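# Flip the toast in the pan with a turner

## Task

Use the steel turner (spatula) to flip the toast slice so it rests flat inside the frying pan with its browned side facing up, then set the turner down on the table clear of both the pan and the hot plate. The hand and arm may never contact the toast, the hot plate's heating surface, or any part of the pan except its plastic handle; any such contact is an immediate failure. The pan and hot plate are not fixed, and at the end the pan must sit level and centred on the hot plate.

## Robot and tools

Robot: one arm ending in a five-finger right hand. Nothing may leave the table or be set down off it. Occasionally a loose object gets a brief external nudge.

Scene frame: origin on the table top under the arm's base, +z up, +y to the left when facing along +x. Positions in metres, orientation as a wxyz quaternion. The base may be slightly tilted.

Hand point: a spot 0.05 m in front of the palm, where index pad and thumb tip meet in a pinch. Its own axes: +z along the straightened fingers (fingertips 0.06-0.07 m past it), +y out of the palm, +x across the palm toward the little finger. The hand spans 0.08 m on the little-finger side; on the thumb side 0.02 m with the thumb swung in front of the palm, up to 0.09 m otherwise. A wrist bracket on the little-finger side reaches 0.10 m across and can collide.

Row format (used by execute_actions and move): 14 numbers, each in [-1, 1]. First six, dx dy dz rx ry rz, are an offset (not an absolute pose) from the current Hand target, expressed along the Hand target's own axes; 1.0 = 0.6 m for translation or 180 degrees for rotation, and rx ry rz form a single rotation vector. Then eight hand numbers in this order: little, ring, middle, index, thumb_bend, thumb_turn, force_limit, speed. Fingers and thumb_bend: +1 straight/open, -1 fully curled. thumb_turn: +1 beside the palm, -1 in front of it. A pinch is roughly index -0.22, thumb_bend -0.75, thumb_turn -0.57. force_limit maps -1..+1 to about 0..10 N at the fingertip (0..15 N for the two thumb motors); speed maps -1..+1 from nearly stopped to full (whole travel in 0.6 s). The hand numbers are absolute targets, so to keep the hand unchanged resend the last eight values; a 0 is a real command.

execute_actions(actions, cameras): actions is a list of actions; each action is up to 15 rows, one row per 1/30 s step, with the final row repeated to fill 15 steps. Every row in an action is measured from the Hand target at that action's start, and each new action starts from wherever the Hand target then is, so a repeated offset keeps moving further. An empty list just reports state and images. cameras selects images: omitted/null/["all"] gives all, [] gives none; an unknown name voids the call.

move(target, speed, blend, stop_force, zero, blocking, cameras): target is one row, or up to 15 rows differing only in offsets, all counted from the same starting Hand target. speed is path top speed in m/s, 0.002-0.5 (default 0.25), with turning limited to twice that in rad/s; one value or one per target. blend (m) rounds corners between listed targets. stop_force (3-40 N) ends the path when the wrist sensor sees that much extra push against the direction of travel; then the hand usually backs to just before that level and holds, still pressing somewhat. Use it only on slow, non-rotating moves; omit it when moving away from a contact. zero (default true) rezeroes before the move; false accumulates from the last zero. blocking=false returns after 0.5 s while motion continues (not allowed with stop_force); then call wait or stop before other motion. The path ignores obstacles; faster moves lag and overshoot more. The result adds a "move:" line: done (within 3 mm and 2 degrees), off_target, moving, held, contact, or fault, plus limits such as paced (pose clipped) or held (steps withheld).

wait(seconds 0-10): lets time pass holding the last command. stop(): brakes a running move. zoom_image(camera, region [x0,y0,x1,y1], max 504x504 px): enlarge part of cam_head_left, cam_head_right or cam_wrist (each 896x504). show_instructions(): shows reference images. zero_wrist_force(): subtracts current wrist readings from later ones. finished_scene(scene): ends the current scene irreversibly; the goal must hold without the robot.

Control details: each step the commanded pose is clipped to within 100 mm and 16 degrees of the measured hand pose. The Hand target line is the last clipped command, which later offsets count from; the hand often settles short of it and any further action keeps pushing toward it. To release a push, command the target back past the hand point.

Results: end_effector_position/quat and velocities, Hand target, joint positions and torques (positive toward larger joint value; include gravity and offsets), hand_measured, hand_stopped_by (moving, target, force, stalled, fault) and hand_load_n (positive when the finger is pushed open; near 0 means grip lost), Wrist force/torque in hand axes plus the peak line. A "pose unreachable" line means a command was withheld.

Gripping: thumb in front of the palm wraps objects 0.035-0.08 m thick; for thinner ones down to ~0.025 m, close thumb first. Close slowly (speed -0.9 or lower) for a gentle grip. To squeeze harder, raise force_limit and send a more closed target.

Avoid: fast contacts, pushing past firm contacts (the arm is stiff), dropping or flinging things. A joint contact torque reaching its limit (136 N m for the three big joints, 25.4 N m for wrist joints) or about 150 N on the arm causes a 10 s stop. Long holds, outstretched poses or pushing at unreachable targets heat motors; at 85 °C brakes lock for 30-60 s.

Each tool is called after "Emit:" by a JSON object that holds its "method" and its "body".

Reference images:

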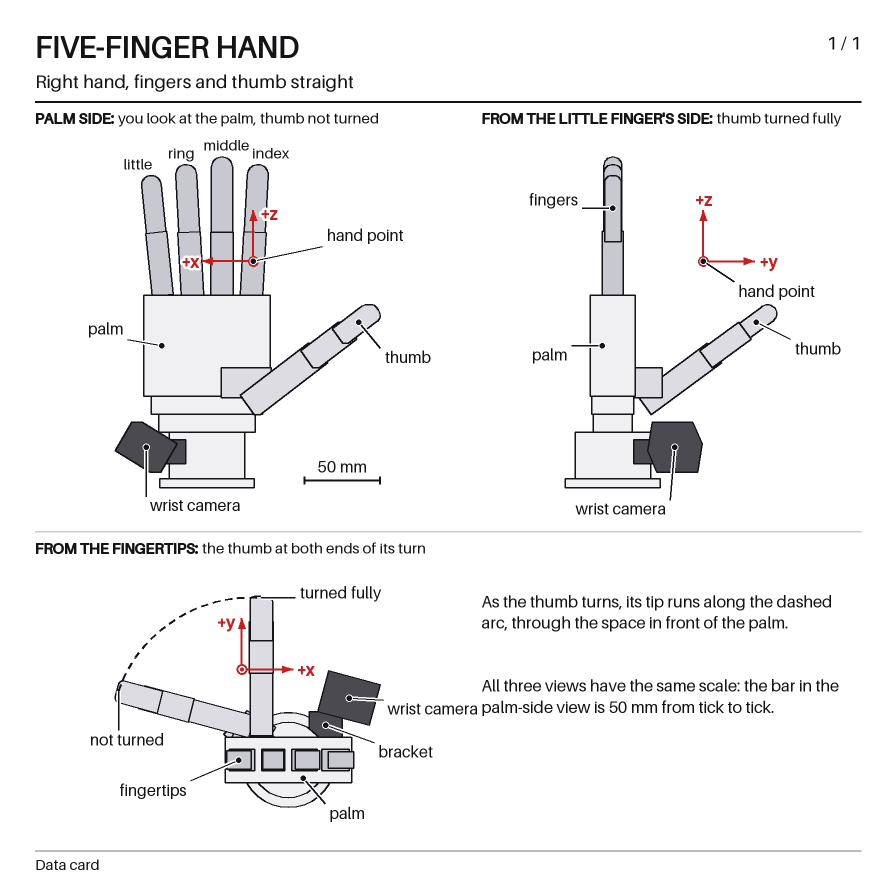

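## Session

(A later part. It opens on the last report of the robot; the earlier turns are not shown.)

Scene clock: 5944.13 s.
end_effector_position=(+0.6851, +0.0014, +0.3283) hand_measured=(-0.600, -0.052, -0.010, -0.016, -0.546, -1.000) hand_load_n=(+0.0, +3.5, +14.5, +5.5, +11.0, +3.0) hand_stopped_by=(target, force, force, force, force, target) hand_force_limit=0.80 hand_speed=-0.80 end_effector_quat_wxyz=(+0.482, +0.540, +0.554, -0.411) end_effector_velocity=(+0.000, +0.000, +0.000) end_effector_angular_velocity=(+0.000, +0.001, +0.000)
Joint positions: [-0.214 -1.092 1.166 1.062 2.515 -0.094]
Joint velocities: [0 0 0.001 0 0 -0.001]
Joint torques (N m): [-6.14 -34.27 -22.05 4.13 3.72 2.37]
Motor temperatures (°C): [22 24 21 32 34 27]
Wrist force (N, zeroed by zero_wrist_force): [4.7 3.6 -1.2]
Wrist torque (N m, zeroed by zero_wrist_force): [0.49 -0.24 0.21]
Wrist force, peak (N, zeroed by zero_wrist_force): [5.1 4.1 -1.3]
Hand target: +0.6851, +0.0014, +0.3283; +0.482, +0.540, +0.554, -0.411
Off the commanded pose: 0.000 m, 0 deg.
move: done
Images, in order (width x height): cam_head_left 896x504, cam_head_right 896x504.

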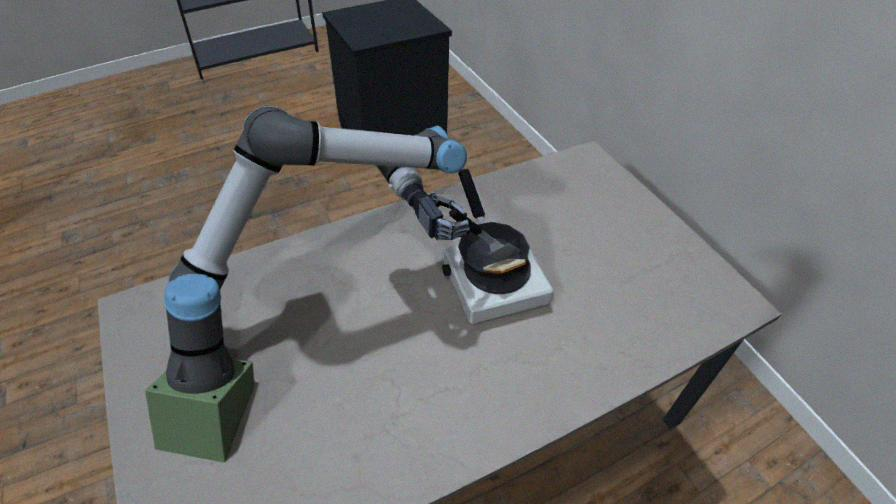

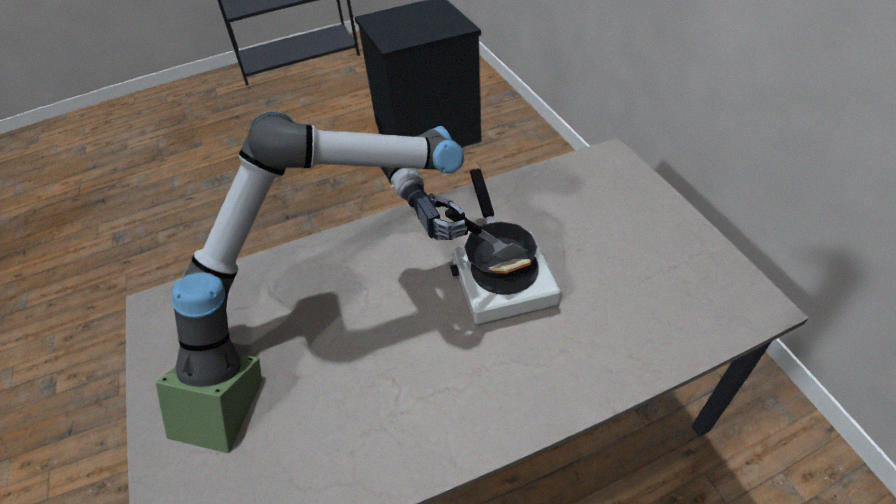

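Emit:
{"method": "move", "body": {"target": [0.0115,0.0072,-0.0823,0,0,0,-0.6,-0.6,-0.6,-0.6,-1,-1,0.8,-0.8], "speed": 0.006, "cameras": ["cam_head_left","cam_head_right"]}}

Emit:
{"method": "zoom_image", "body": {"camera": "cam_head_right", "region": [465, 200, 565, 290]}}

Emit:
{"method": "zoom_image", "body": {"camera": "cam_head_left", "region": [440, 200, 540, 290]}}

Scene clock: 5955.00 s.
end_effector_position=(+0.6853, +0.0514, +0.3316) hand_measured=(-0.600, -0.052, -0.010, -0.016, -0.546, -1.000) hand_load_n=(+0.0, +3.5, +15.0, +5.0, +11.5, +2.5) hand_stopped_by=(target, force, force, force, force, target) hand_force_limit=0.80 hand_speed=-0.80 end_effector_quat_wxyz=(+0.482, +0.540, +0.554, -0.411) end_effector_velocity=(+0.000, +0.000, +0.000) end_effector_angular_velocity=(+0.001, -0.003, +0.000)
Joint positions: [-0.125 -1.063 1.092 1.225 2.548 0.051]
Joint velocities: [0 0 0.001 -0.001 -0.001 0.003]
Joint torques (N m): [-13.2 -38.69 -18.67 2.55 3.46 1]
Motor temperatures (°C): [22 24 21 32 34 27]
Wrist force (N, zeroed by zero_wrist_force): [5.2 4.1 -0.9]
Wrist torque (N m, zeroed by zero_wrist_force): [0.58 -0.39 0.21]
Wrist force, peak (N, zeroed by zero_wrist_force): [5.1 4.4 -1.0]
Hand target: +0.6853, +0.0513, +0.3316; +0.482, +0.540, +0.554, -0.411
Off the commanded pose: 0.000 m, 0 deg.
move: done
Images, in order (width x height): cam_head_left 896x504, cam_head_right 896x504.

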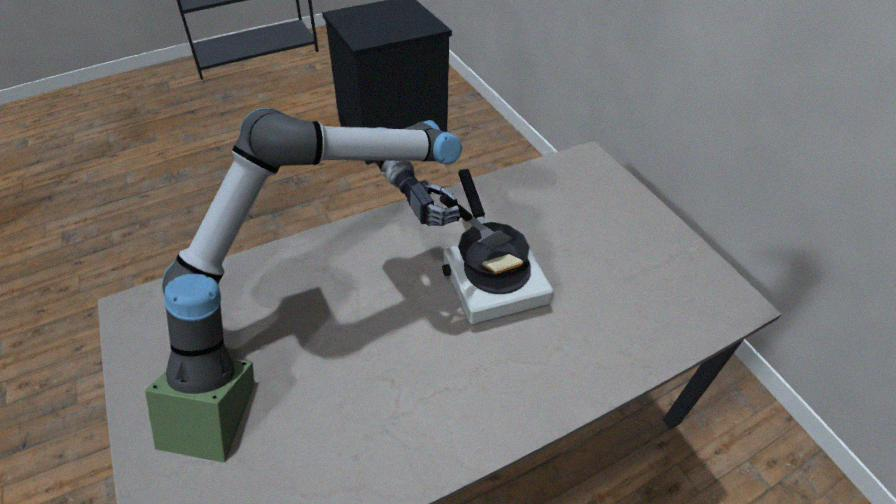

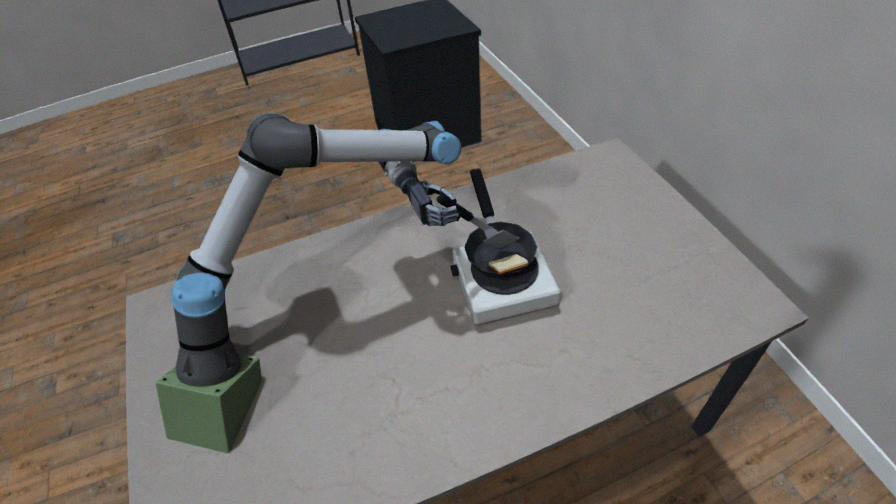

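Scaled by 5.040.

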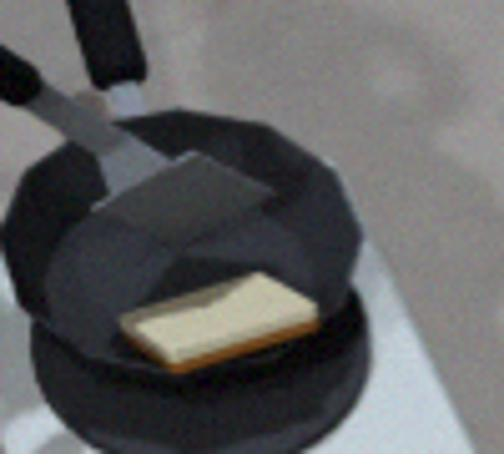

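Scaled by 5.040.

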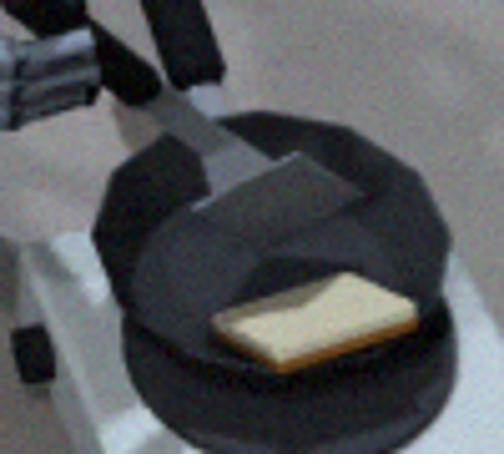

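Emit:
{"method": "move", "body": {"target": [[-0.1746,0.0133,-0.0594,0,0,0,-0.6,-0.6,-0.6,-0.6,-1,-1,0.8,-0.8],[-0.2312,-0.125,0.017,0.3815,0.2421,0.0769,-0.6,-0.6,-0.6,-0.6,-1,-1,0.8,-0.8]], "speed": [0.1,0.12], "cameras": ["cam_head_left","cam_head_right"]}}

Emit:
{"method": "zoom_image", "body": {"camera": "cam_head_right", "region": [445, 180, 565, 290]}}

Emit:
{"method": "zoom_image", "body": {"camera": "cam_head_left", "region": [425, 180, 545, 290]}}

Scene clock: 6031.37 s.
end_effector_position=(+0.6695, +0.0544, +0.4452) hand_measured=(-0.600, -0.052, -0.010, -0.016, -0.546, -1.000) hand_load_n=(+0.0, +3.5, +15.0, +5.0, +12.0, +2.5) hand_stopped_by=(target, force, force, force, force, target) hand_force_limit=0.80 hand_speed=-0.80 end_effector_quat_wxyz=(+0.385, +0.632, +0.525, -0.420) end_effector_velocity=(+0.000, +0.000, +0.001) end_effector_angular_velocity=(-0.001, +0.000, +0.001)
Joint positions: [-0.234 -1.038 0.716 1.776 2.354 0.184]
Joint velocities: [0 0 -0.001 0 0.001 -0.001]
Joint torques (N m): [-7.46 -54.19 -10.51 0.07 3.65 -1.29]
Motor temperatures (°C): [22 24 21 32 34 27]
Wrist force (N, zeroed by zero_wrist_force): [5.4 4.1 -0.4]
Wrist torque (N m, zeroed by zero_wrist_force): [0.58 -0.45 0.24]
Wrist force, peak (N, zeroed by zero_wrist_force): [6.4 4.0 -0.5]
Hand target: +0.6695, +0.0545, +0.4452; +0.386, +0.632, +0.525, -0.420
Off the commanded pose: 0.081 m, 67 deg.
move: held (a check stopped the path); path passed 1 of 2 targets; limits=held
pose unreachable: on one or more control steps of this call, first in action 0 (counted from 0), an arm could not follow its commanded pose, so it was not sent that pose on those steps. It may still have moved: this result reports where it is.
cause: moving toward the commanded pose would bring two parts of the arm too close to each other (joints 4 (wrist 1) to 6 (wrist 3) lie between them).
Images, in order (width x height): cam_head_left 896x504, cam_head_right 896x504.

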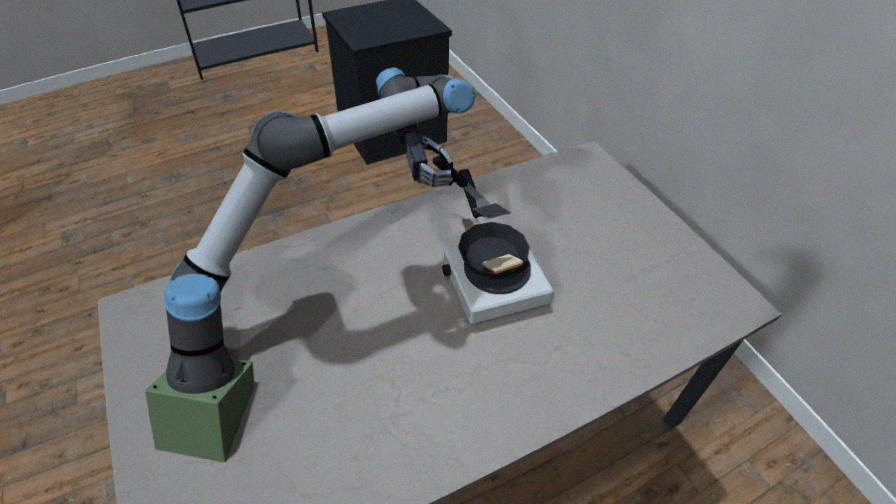

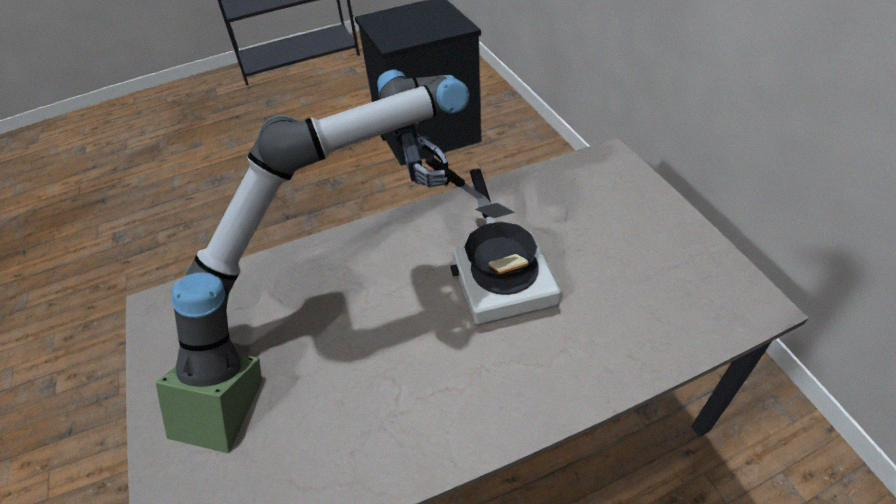

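Scaled by 4.200.

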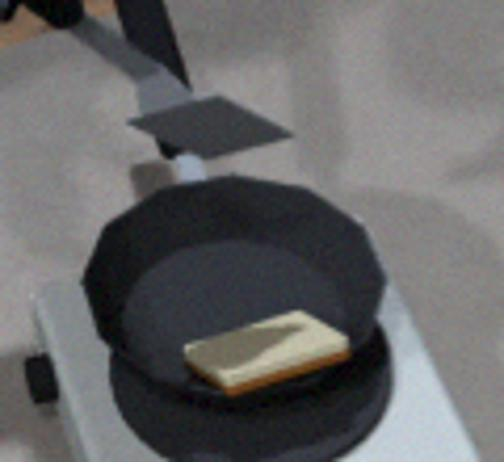

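Scaled by 4.200.

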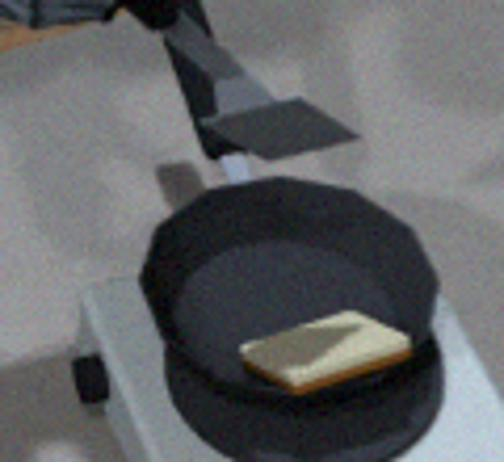

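Emit:
{"method": "move", "body": {"target": [-0.0203,0.0303,-0.0623,-0.0724,-0.0463,-0.0144,-0.6,-0.6,-0.6,-0.6,-1,-1,0.8,-0.8], "speed": 0.12, "cameras": []}}

Scene clock: 6046.47 s.
end_effector_position=(+0.6696, +0.0547, +0.4454) hand_measured=(-0.600, -0.052, -0.010, -0.016, -0.546, -1.000) hand_load_n=(+0.0, +4.0, +15.0, +5.0, +12.0, +2.5) hand_stopped_by=(target, force, force, force, force, target) hand_force_limit=0.80 hand_speed=-0.80 end_effector_quat_wxyz=(+0.386, +0.631, +0.525, -0.420) end_effector_velocity=(+0.000, +0.000, +0.001) end_effector_angular_velocity=(+0.000, -0.002, +0.000)
Joint positions: [-0.233 -1.039 0.716 1.775 2.355 0.183]
Joint velocities: [0 -0.001 -0.001 0 0 0.001]
Joint torques (N m): [-11.47 -51.46 -16.54 2.52 1.54 -0.43]
Motor temperatures (°C): [22 24 21 32 34 27]
Wrist force (N, zeroed by zero_wrist_force): [5.2 4.4 -0.6]
Wrist torque (N m, zeroed by zero_wrist_force): [0.64 -0.41 0.25]
Wrist force, peak (N, zeroed by zero_wrist_force): [5.6 4.6 -0.5]
Hand target: +0.6696, +0.0547, +0.4454; +0.386, +0.631, +0.525, -0.420
Off the commanded pose: 0.043 m, 16 deg.
move: held (a check stopped the path); limits=held
pose unreachable: on one or more control steps of this call, first in action 0 (counted from 0), an arm could not follow its commanded pose, so it was not sent that pose on those steps. It may still have moved: this result reports where it is.
cause: moving toward the commanded pose would bring two parts of the arm too close to each other (joints 4 (wrist 1) to 6 (wrist 3) lie between them).
No camera images: "cameras" was empty.

Emit:
{"method": "move", "body": {"target": [0.0171,0.0225,-0.0188,-0.0724,-0.0463,-0.0144,-0.6,-0.6,-0.6,-0.6,-1,-1,0.8,-0.8], "speed": 0.12, "cameras": []}}

Scene clock: 6050.40 s.
end_effector_position=(+0.6853, +0.0666, +0.4404) hand_measured=(-0.600, -0.052, -0.010, -0.016, -0.546, -1.000) hand_load_n=(+0.0, +3.5, +14.5, +5.5, +11.5, +2.5) hand_stopped_by=(target, force, force, force, force, target) hand_force_limit=0.80 hand_speed=-0.80 end_effector_quat_wxyz=(+0.483, +0.539, +0.554, -0.411) end_effector_velocity=(+0.000, +0.000, -0.001) end_effector_angular_velocity=(+0.000, +0.003, -0.001)
Joint positions: [-0.184 -1.147 0.937 1.382 2.529 -0.047]
Joint velocities: [0 0.001 0.002 0.001 0 0]
Joint torques (N m): [-18.53 -34.05 -18.67 0.97 2.33 0.57]
Motor temperatures (°C): [22 24 21 32 34 27]
Wrist force (N, zeroed by zero_wrist_force): [5.0 3.9 -1.2]
Wrist torque (N m, zeroed by zero_wrist_force): [0.58 -0.32 0.22]
Wrist force, peak (N, zeroed by zero_wrist_force): [5.5 4.6 -0.7]
Hand target: +0.6854, +0.0665, +0.4403; +0.483, +0.539, +0.554, -0.411
Off the commanded pose: 0.000 m, 0 deg.
move: done
No camera images: "cameras" was empty.

Emit:
{"method": "move", "body": {"target": [[-0.1901,0.0065,0.2806,-0.0086,0.068,-0.0836,-0.6,-0.6,-0.6,-0.6,-1,-1,0.8,-0.8],[-0.0371,0.1035,0.4748,-0.0171,0.1359,-0.1671,-0.6,-0.6,-0.6,-0.6,-1,-1,0.8,-0.8]], "speed": [0.12,0.1], "blend": 0.03, "cameras": ["cam_head_left","cam_head_right"]}}

Emit:
{"method": "zoom_image", "body": {"camera": "cam_head_right", "region": [475, 200, 575, 290]}}

Emit:
{"method": "zoom_image", "body": {"camera": "cam_head_left", "region": [440, 210, 550, 300]}}

Scene clock: 6058.60 s.
end_effector_position=(+0.7719, -0.2109, +0.4102) hand_measured=(-0.600, -0.052, -0.010, -0.016, -0.546, -1.000) hand_load_n=(+0.0, +4.0, +15.0, +4.5, +12.5, +2.5) hand_stopped_by=(target, force, force, force, force, target) hand_force_limit=0.80 hand_speed=-0.80 end_effector_quat_wxyz=(+0.247, +0.439, +0.773, -0.385) end_effector_velocity=(+0.000, +0.000, +0.000) end_effector_angular_velocity=(+0.000, -0.002, +0.002)
Joint positions: [-0.765 -0.73 0.239 1.514 1.86 -1.095]
Joint velocities: [0 -0.002 0.004 -0.005 -0.001 -0.001]
Joint torques (N m): [-16.58 -57.1 -7.12 -0.74 1.96 1]
Motor temperatures (°C): [22 24 21 32 34 27]
Wrist force (N, zeroed by zero_wrist_force): [4.3 5.8 0.2]
Wrist torque (N m, zeroed by zero_wrist_force): [0.67 -0.41 0.37]
Wrist force, peak (N, zeroed by zero_wrist_force): [5.0 6.0 0.1]
Hand target: +0.7719, -0.2108, +0.4103; +0.247, +0.439, +0.773, -0.385
Off the commanded pose: 0.000 m, 0 deg.
move: done
Images, in order (width x height): cam_head_left 896x504, cam_head_right 896x504.

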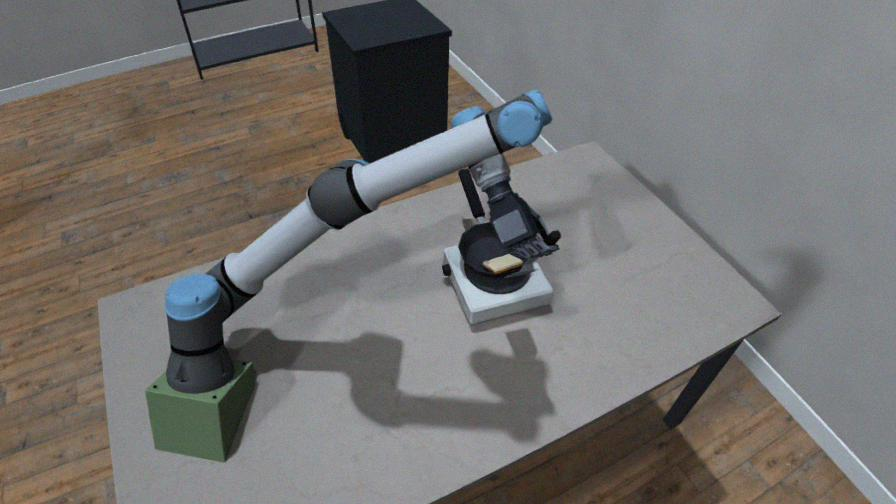

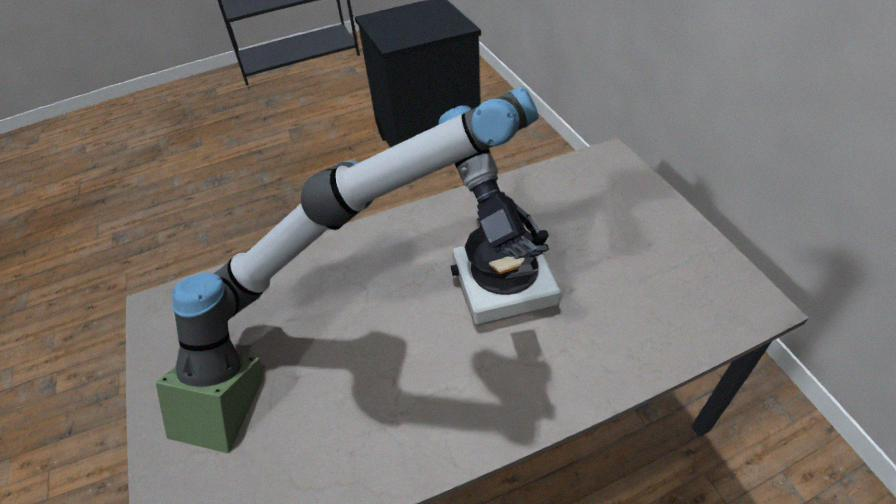

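Scaled by 5.040.

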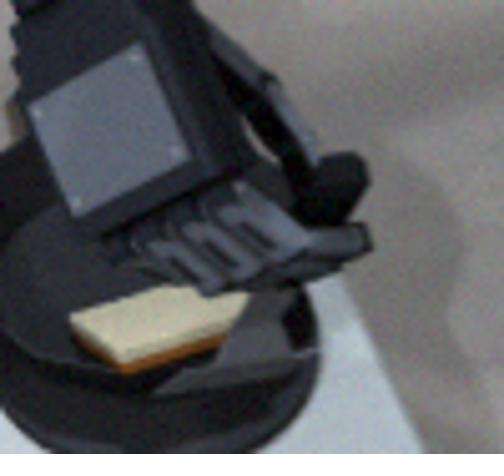

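Scaled by 4.582.

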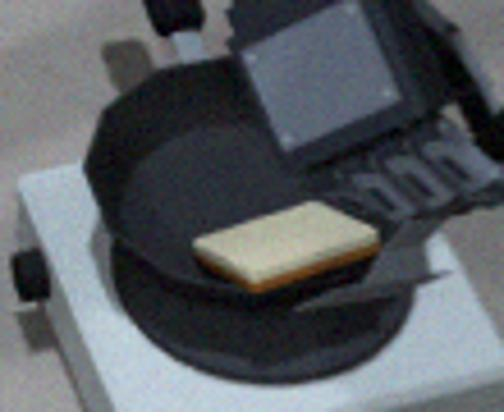

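Emit:
{"method": "move", "body": {"target": [0.0678,0.039,-0.0177,0,0,0,-0.6,-0.6,-0.6,-0.6,-1,-1,0.8,-0.8], "speed": 0.08, "cameras": []}}

Emit:
{"method": "move", "body": {"target": [0.0246,0.0159,-0.0405,0,0,0,-0.6,-0.6,-0.6,-0.6,-1,-1,0.8,-0.8], "speed": 0.03, "stop_force": 3, "cameras": ["cam_head_left","cam_head_right"]}}

Emit:
{"method": "zoom_image", "body": {"camera": "cam_head_right", "region": [475, 200, 575, 290]}}

Emit:
{"method": "zoom_image", "body": {"camera": "cam_head_left", "region": [440, 210, 550, 300]}}

Scene clock: 6065.20 s.
end_effector_position=(+0.7719, -0.1749, +0.3785) hand_measured=(-0.600, -0.052, -0.010, -0.016, -0.546, -1.000) hand_load_n=(+0.0, +4.0, +15.5, +4.5, +12.5, +2.0) hand_stopped_by=(target, force, force, force, force, target) hand_force_limit=0.80 hand_speed=-0.80 end_effector_quat_wxyz=(+0.248, +0.439, +0.773, -0.385) end_effector_velocity=(+0.000, +0.000, +0.000) end_effector_angular_velocity=(+0.000, +0.000, +0.000)
Joint positions: [-0.693 -0.83 0.468 1.404 1.897 -1.03]
Joint velocities: [0.001 0 -0.001 0.001 0 0]
Joint torques (N m): [-22.93 -34.31 -14.59 3.45 0.17 -1.72]
Motor temperatures (°C): [22 24 21 32 34 27]
Wrist force (N, zeroed by zero_wrist_force): [3.9 5.8 0.2]
Wrist torque (N m, zeroed by zero_wrist_force): [0.64 -0.42 0.33]
Wrist force, peak (N, zeroed by zero_wrist_force): [4.9 6.1 0.1]
Hand target: +0.7719, -0.1749, +0.3784; +0.247, +0.439, +0.773, -0.385
Off the commanded pose: 0.000 m, 0 deg.
move: done
No camera images: "cameras" was empty.

Scene clock: 6067.30 s.
end_effector_position=(+0.7718, -0.1449, +0.3783) hand_measured=(-0.600, -0.052, -0.010, -0.016, -0.546, -1.000) hand_load_n=(+0.0, +4.0, +15.5, +4.5, +12.5, +2.5) hand_stopped_by=(target, force, force, force, force, target) hand_force_limit=0.80 hand_speed=-0.80 end_effector_quat_wxyz=(+0.247, +0.439, +0.773, -0.385) end_effector_velocity=(+0.000, +0.001, +0.001) end_effector_angular_velocity=(+0.000, +0.000, +0.001)
Joint positions: [-0.652 -0.855 0.483 1.426 1.918 -0.993]
Joint velocities: [0 -0.001 -0.001 0.001 0 -0.001]
Joint torques (N m): [-28.32 -33.13 -23.69 -0.99 0.14 -2.04]
Motor temperatures (°C): [22 24 21 32 34 27]
Wrist force (N, zeroed by zero_wrist_force): [4.4 5.7 -0.1]
Wrist torque (N m, zeroed by zero_wrist_force): [0.62 -0.47 0.38]
Wrist force, peak (N, zeroed by zero_wrist_force): [4.1 6.1 -0.2]
Hand target: +0.7718, -0.1449, +0.3783; +0.247, +0.439, +0.773, -0.385
Off the commanded pose: 0.000 m, 0 deg.
move: done
Images, in order (width x height): cam_head_left 896x504, cam_head_right 896x504.

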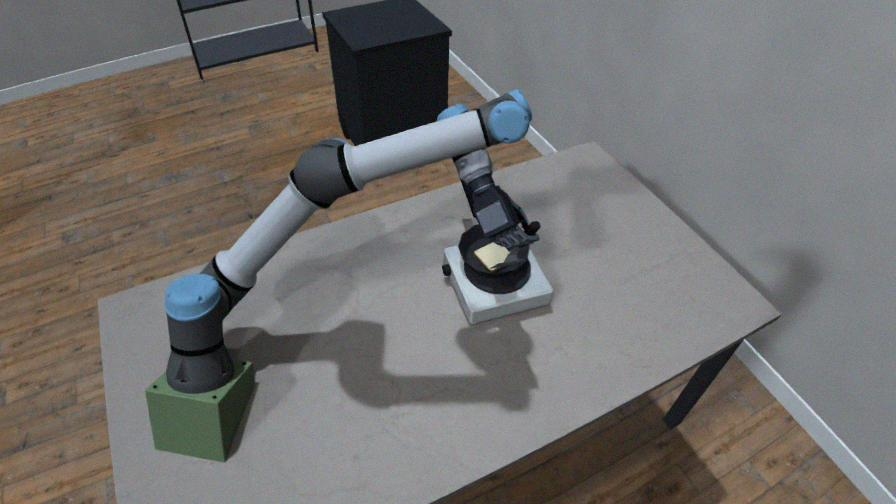

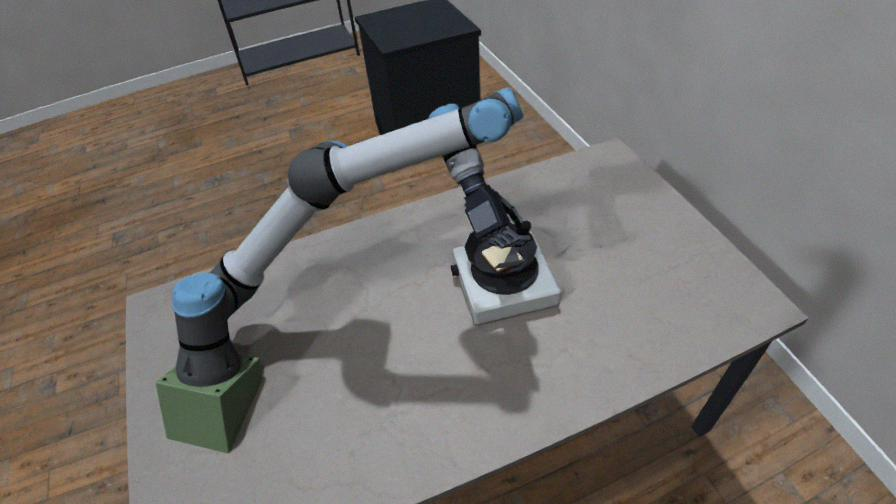

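Scaled by 5.040.

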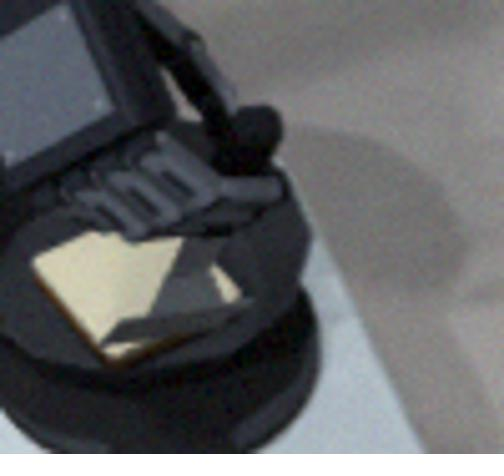

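Scaled by 4.582.

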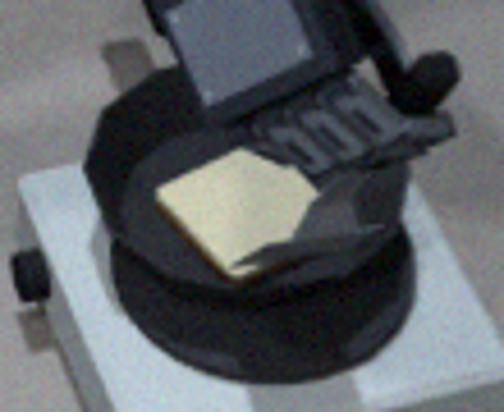

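Emit:
{"method": "move", "body": {"target": [-0.0923,-0.055,0.0581,0,0,0,-0.6,-0.6,-0.6,-0.6,-1,-1,0.8,-0.8], "speed": 0.08, "cameras": []}}

Emit:
{"method": "move", "body": {"target": [[-0.0211,-0.0957,-0.2349,0.0086,-0.068,0.0836,-0.6,-0.6,-0.6,-0.6,-1,-1,0.8,-0.8],[0.2339,0.0003,-0.4614,0.0171,-0.1359,0.1671,-0.6,-0.6,-0.6,-0.6,-1,-1,0.8,-0.8]], "speed": 0.12, "blend": 0.03, "cameras": []}}

Scene clock: 6078.57 s.
end_effector_position=(+0.7718, -0.2108, +0.4101) hand_measured=(-0.600, -0.052, -0.010, -0.016, -0.546, -1.000) hand_load_n=(+0.0, +4.0, +15.0, +4.5, +12.5, +2.5) hand_stopped_by=(target, force, force, force, force, target) hand_force_limit=0.80 hand_speed=-0.80 end_effector_quat_wxyz=(+0.247, +0.439, +0.773, -0.385) end_effector_velocity=(-0.001, +0.000, +0.000) end_effector_angular_velocity=(+0.000, +0.002, -0.001)
Joint positions: [-0.765 -0.731 0.241 1.513 1.86 -1.096]
Joint velocities: [0 -0.001 0.004 -0.001 0.001 -0.001]
Joint torques (N m): [-22.32 -58.32 -9.13 -0.95 2.71 2.01]
Motor temperatures (°C): [22 24 21 32 34 27]
Wrist force (N, zeroed by zero_wrist_force): [4.4 5.9 0.2]
Wrist torque (N m, zeroed by zero_wrist_force): [0.69 -0.43 0.38]
Wrist force, peak (N, zeroed by zero_wrist_force): [5.2 6.3 -0.7]
Hand target: +0.7719, -0.2108, +0.4103; +0.247, +0.439, +0.773, -0.385
Off the commanded pose: 0.000 m, 0 deg.
move: done
No camera images: "cameras" was empty.

Scene clock: 6082.27 s.
end_effector_position=(+0.6908, +0.0824, +0.4702) hand_measured=(-0.600, -0.052, -0.010, -0.016, -0.546, -1.000) hand_load_n=(+0.0, +3.5, +14.5, +5.0, +11.5, +2.5) hand_stopped_by=(target, force, force, force, force, target) hand_force_limit=0.80 hand_speed=-0.80 end_effector_quat_wxyz=(+0.483, +0.539, +0.554, -0.411) end_effector_velocity=(+0.000, +0.000, +0.000) end_effector_angular_velocity=(-0.001, -0.003, -0.001)
Joint positions: [-0.179 -1.129 0.823 1.485 2.531 -0.039]
Joint velocities: [0 0 0.001 -0.001 0.002 0.003]
Joint torques (N m): [-3.78 -57.86 -11.66 1.42 3.61 2.65]
Motor temperatures (°C): [22 24 21 32 34 27]
Wrist force (N, zeroed by zero_wrist_force): [5.3 3.9 -0.8]
Wrist torque (N m, zeroed by zero_wrist_force): [0.58 -0.37 0.25]
Wrist force, peak (N, zeroed by zero_wrist_force): [4.5 6.2 0.3]
Hand target: +0.6907, +0.0824, +0.4703; +0.483, +0.539, +0.554, -0.411
Off the commanded pose: 0.000 m, 0 deg.
move: done
No camera images: "cameras" was empty.

Emit:
{"method": "move", "body": {"target": [0.123,-0.137,0.069,0,0,0,-0.6,-0.6,-0.6,-0.6,-1,-1,0.8,-0.8], "speed": 0.1, "cameras": ["cam_head_left","cam_head_right"]}}

Emit:
{"method": "zoom_image", "body": {"camera": "cam_head_right", "region": [455, 200, 555, 290]}}

Emit:
{"method": "zoom_image", "body": {"camera": "cam_head_left", "region": [440, 200, 540, 290]}}

Scene clock: 6086.20 s.
end_effector_position=(+0.6165, +0.0504, +0.3847) hand_measured=(-0.600, -0.052, -0.010, -0.016, -0.546, -1.000) hand_load_n=(+0.0, +3.5, +15.0, +5.5, +11.5, +2.5) hand_stopped_by=(target, force, force, force, force, target) hand_force_limit=0.80 hand_speed=-0.80 end_effector_quat_wxyz=(+0.483, +0.539, +0.554, -0.411) end_effector_velocity=(-0.001, -0.001, -0.001) end_effector_angular_velocity=(+0.000, +0.002, -0.003)
Joint positions: [-0.163 -1.286 1.325 1.161 2.537 -0.013]
Joint velocities: [-0.001 0.001 0.002 0 0 0.001]
Joint torques (N m): [-16.47 -28.07 -9.59 2.78 2.45 -1.49]
Motor temperatures (°C): [22 24 21 32 34 27]
Wrist force (N, zeroed by zero_wrist_force): [4.6 3.9 -1.4]
Wrist torque (N m, zeroed by zero_wrist_force): [0.59 -0.25 0.22]
Wrist force, peak (N, zeroed by zero_wrist_force): [5.3 4.3 -1.2]
Hand target: +0.6165, +0.0503, +0.3845; +0.483, +0.539, +0.554, -0.411
Off the commanded pose: 0.000 m, 0 deg.
move: done
Images, in order (width x height): cam_head_left 896x504, cam_head_right 896x504.

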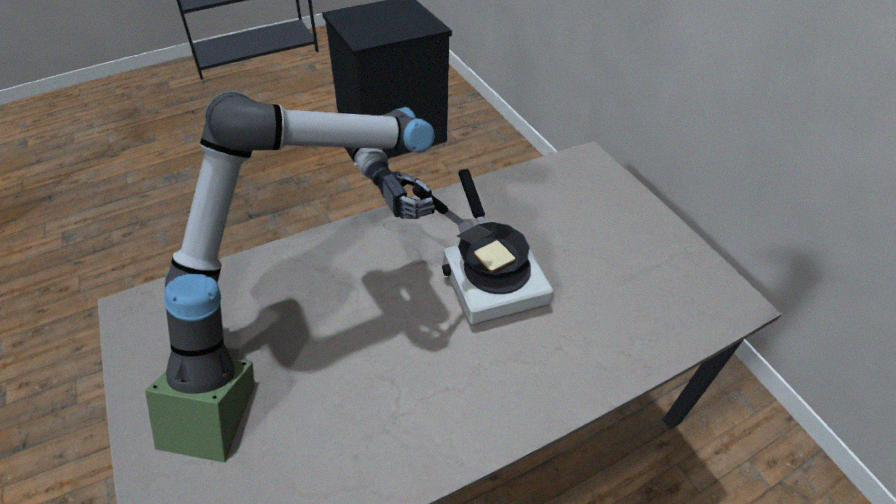

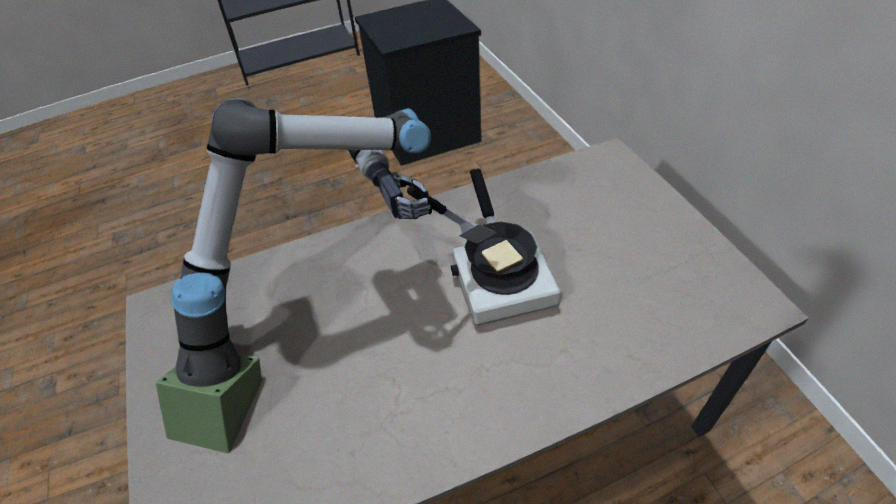

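Scaled by 5.040.

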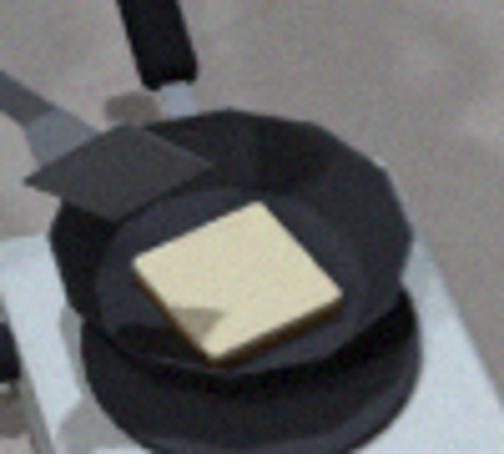

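Scaled by 5.040.

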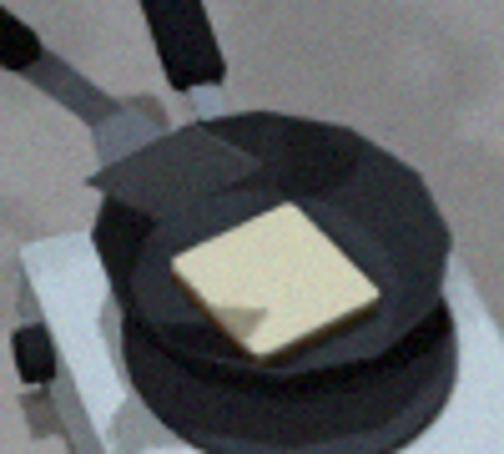

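Emit:
{"method": "move", "body": {"target": [0.095,0.0073,0.0213,0,0,0,-0.6,-0.6,-0.6,-0.6,-1,-1,0.8,-0.8], "speed": 0.04, "stop_force": 3, "cameras": ["cam_head_left","cam_head_right"]}}

Emit:
{"method": "zoom_image", "body": {"camera": "cam_head_right", "region": [455, 200, 555, 290]}}

Emit:
{"method": "zoom_image", "body": {"camera": "cam_head_left", "region": [440, 200, 540, 290]}}

Scene clock: 6093.60 s.
end_effector_position=(+0.6248, +0.0496, +0.3265) hand_measured=(-0.600, -0.052, -0.010, -0.016, -0.546, -1.000) hand_load_n=(+0.0, +3.0, +14.5, +5.5, +11.5, +3.0) hand_stopped_by=(target, force, force, force, force, target) hand_force_limit=0.80 hand_speed=-0.80 end_effector_quat_wxyz=(+0.483, +0.539, +0.554, -0.411) end_effector_velocity=(+0.000, +0.000, +0.000) end_effector_angular_velocity=(+0.000, -0.001, -0.001)
Joint positions: [-0.114 -1.195 1.344 1.119 2.553 0.069]
Joint velocities: [-0.001 0 -0.001 0.001 0 0]
Joint torques (N m): [-16.67 -54.23 -21.89 4.27 0.81 -2.05]
Motor temperatures (°C): [22 24 21 32 34 27]
Wrist force (N, zeroed by zero_wrist_force): [5.4 4.5 -1.0]
Wrist torque (N m, zeroed by zero_wrist_force): [0.63 -0.40 0.30]
Wrist force, peak (N, zeroed by zero_wrist_force): [5.5 4.7 -1.3]
Hand target: +0.6248, +0.0496, +0.3265; +0.483, +0.539, +0.554, -0.411
Off the commanded pose: 0.000 m, 0 deg.
move: done
Images, in order (width x height): cam_head_left 896x504, cam_head_right 896x504.

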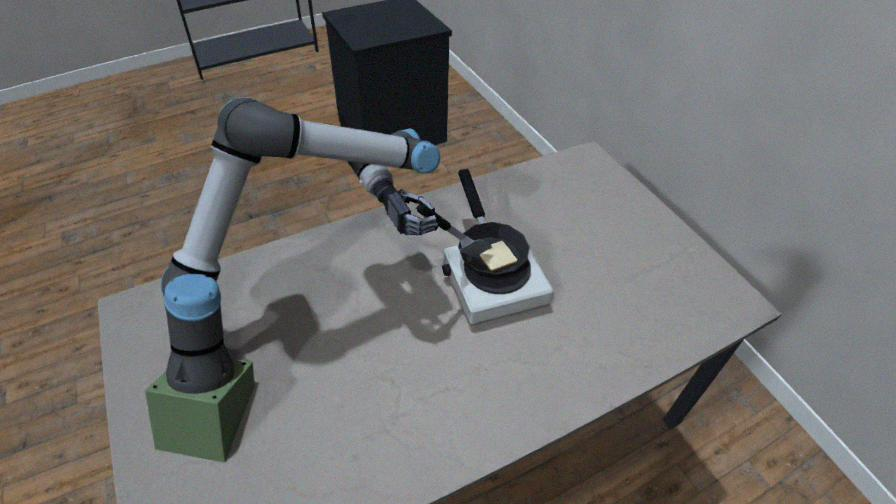

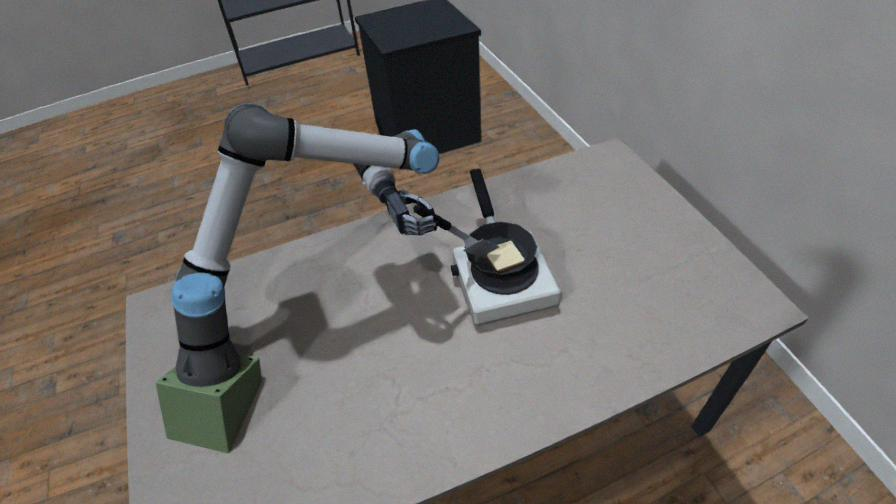

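Scaled by 5.040.

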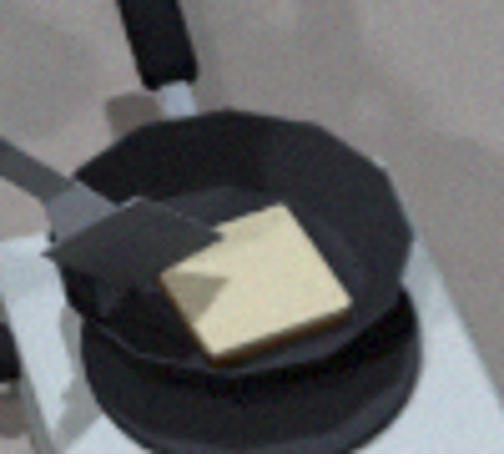

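Scaled by 5.040.

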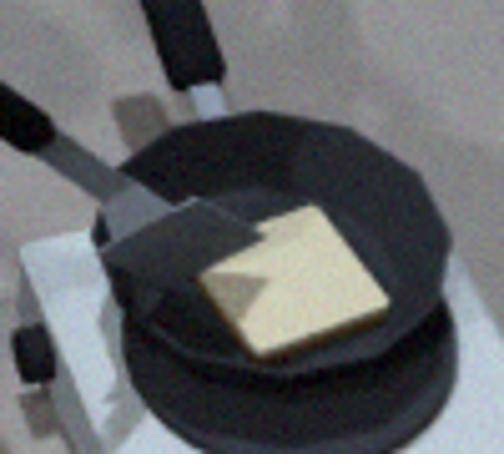

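Emit:
{"method": "move", "body": {"target": [0.0006,0.0491,0.013,0,0,0,-0.6,-0.6,-0.6,-0.6,-1,-1,0.8,-0.8], "speed": 0.02, "stop_force": 4, "cameras": ["cam_head_left","cam_head_right"]}}

Emit:
{"method": "zoom_image", "body": {"camera": "cam_head_right", "region": [455, 200, 555, 290]}}

Emit:
{"method": "zoom_image", "body": {"camera": "cam_head_left", "region": [440, 200, 540, 290]}}

Scene clock: 6115.83 s.
end_effector_position=(+0.6548, +0.0444, +0.3266) hand_measured=(-0.600, -0.052, -0.010, -0.016, -0.546, -1.000) hand_load_n=(+0.0, +2.0, +13.5, +7.0, +10.5, +3.5) hand_stopped_by=(target, force, force, force, force, target) hand_force_limit=0.80 hand_speed=-0.80 end_effector_quat_wxyz=(+0.483, +0.539, +0.554, -0.411) end_effector_velocity=(+0.000, +0.000, +0.000) end_effector_angular_velocity=(+0.000, -0.001, +0.001)
Joint positions: [-0.129 -1.134 1.236 1.144 2.548 0.043]
Joint velocities: [0.001 0 0.001 -0.001 0.001 0.001]
Joint torques (N m): [-3.11 -56.04 -9.75 -0.02 3.18 2.44]
Motor temperatures (°C): [22 24 21 32 34 27]
Wrist force (N, zeroed by zero_wrist_force): [4.5 3.8 -1.5]
Wrist torque (N m, zeroed by zero_wrist_force): [0.54 -0.33 0.26]
Wrist force, peak (N, zeroed by zero_wrist_force): [5.6 4.6 -1.2]
Hand target: +0.6548, +0.0444, +0.3266; +0.483, +0.539, +0.554, -0.411
Off the commanded pose: 0.000 m, 0 deg.
move: done
Images, in order (width x height): cam_head_left 896x504, cam_head_right 896x504.

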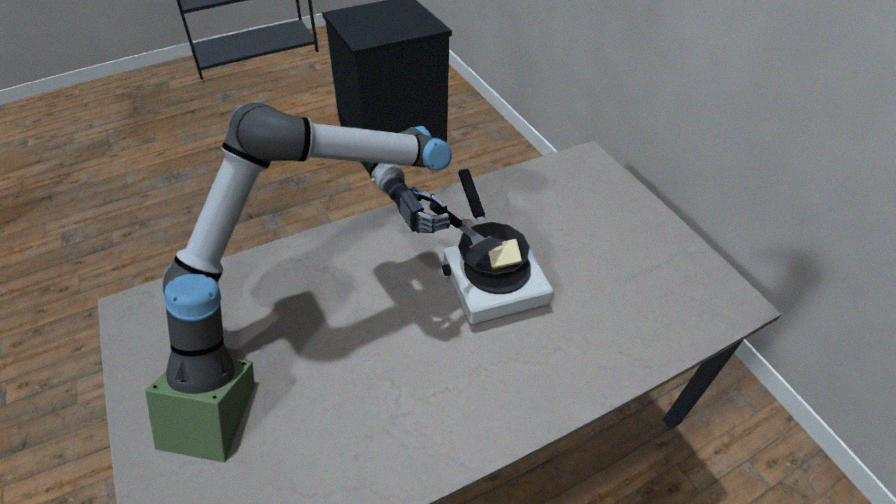

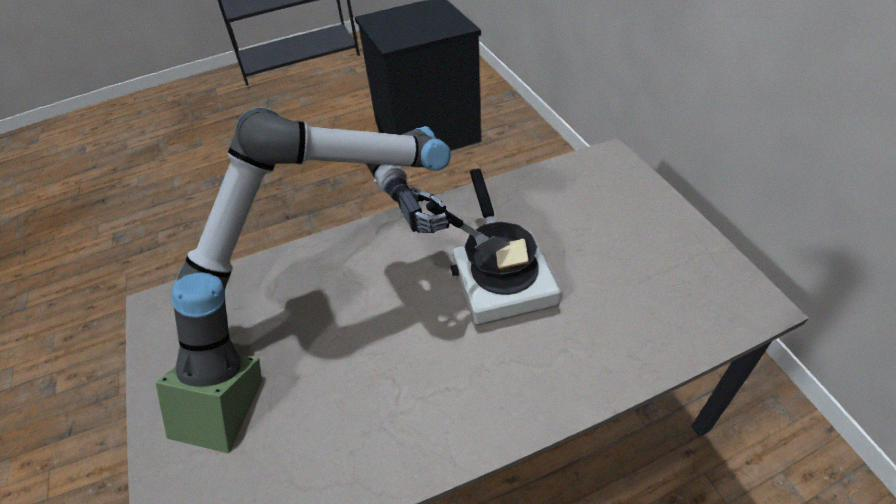

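Scaled by 5.040.

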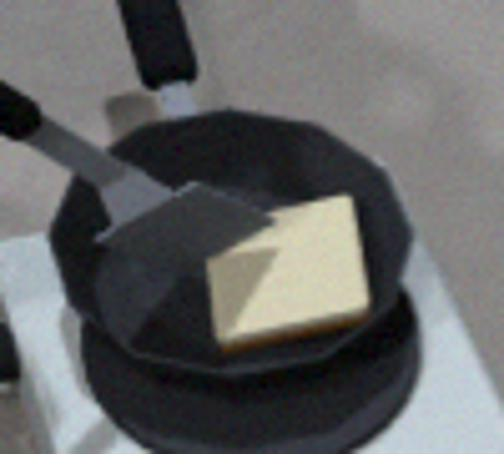

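Scaled by 5.040.

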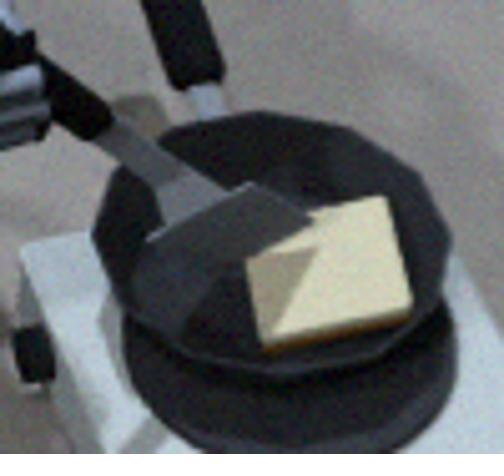

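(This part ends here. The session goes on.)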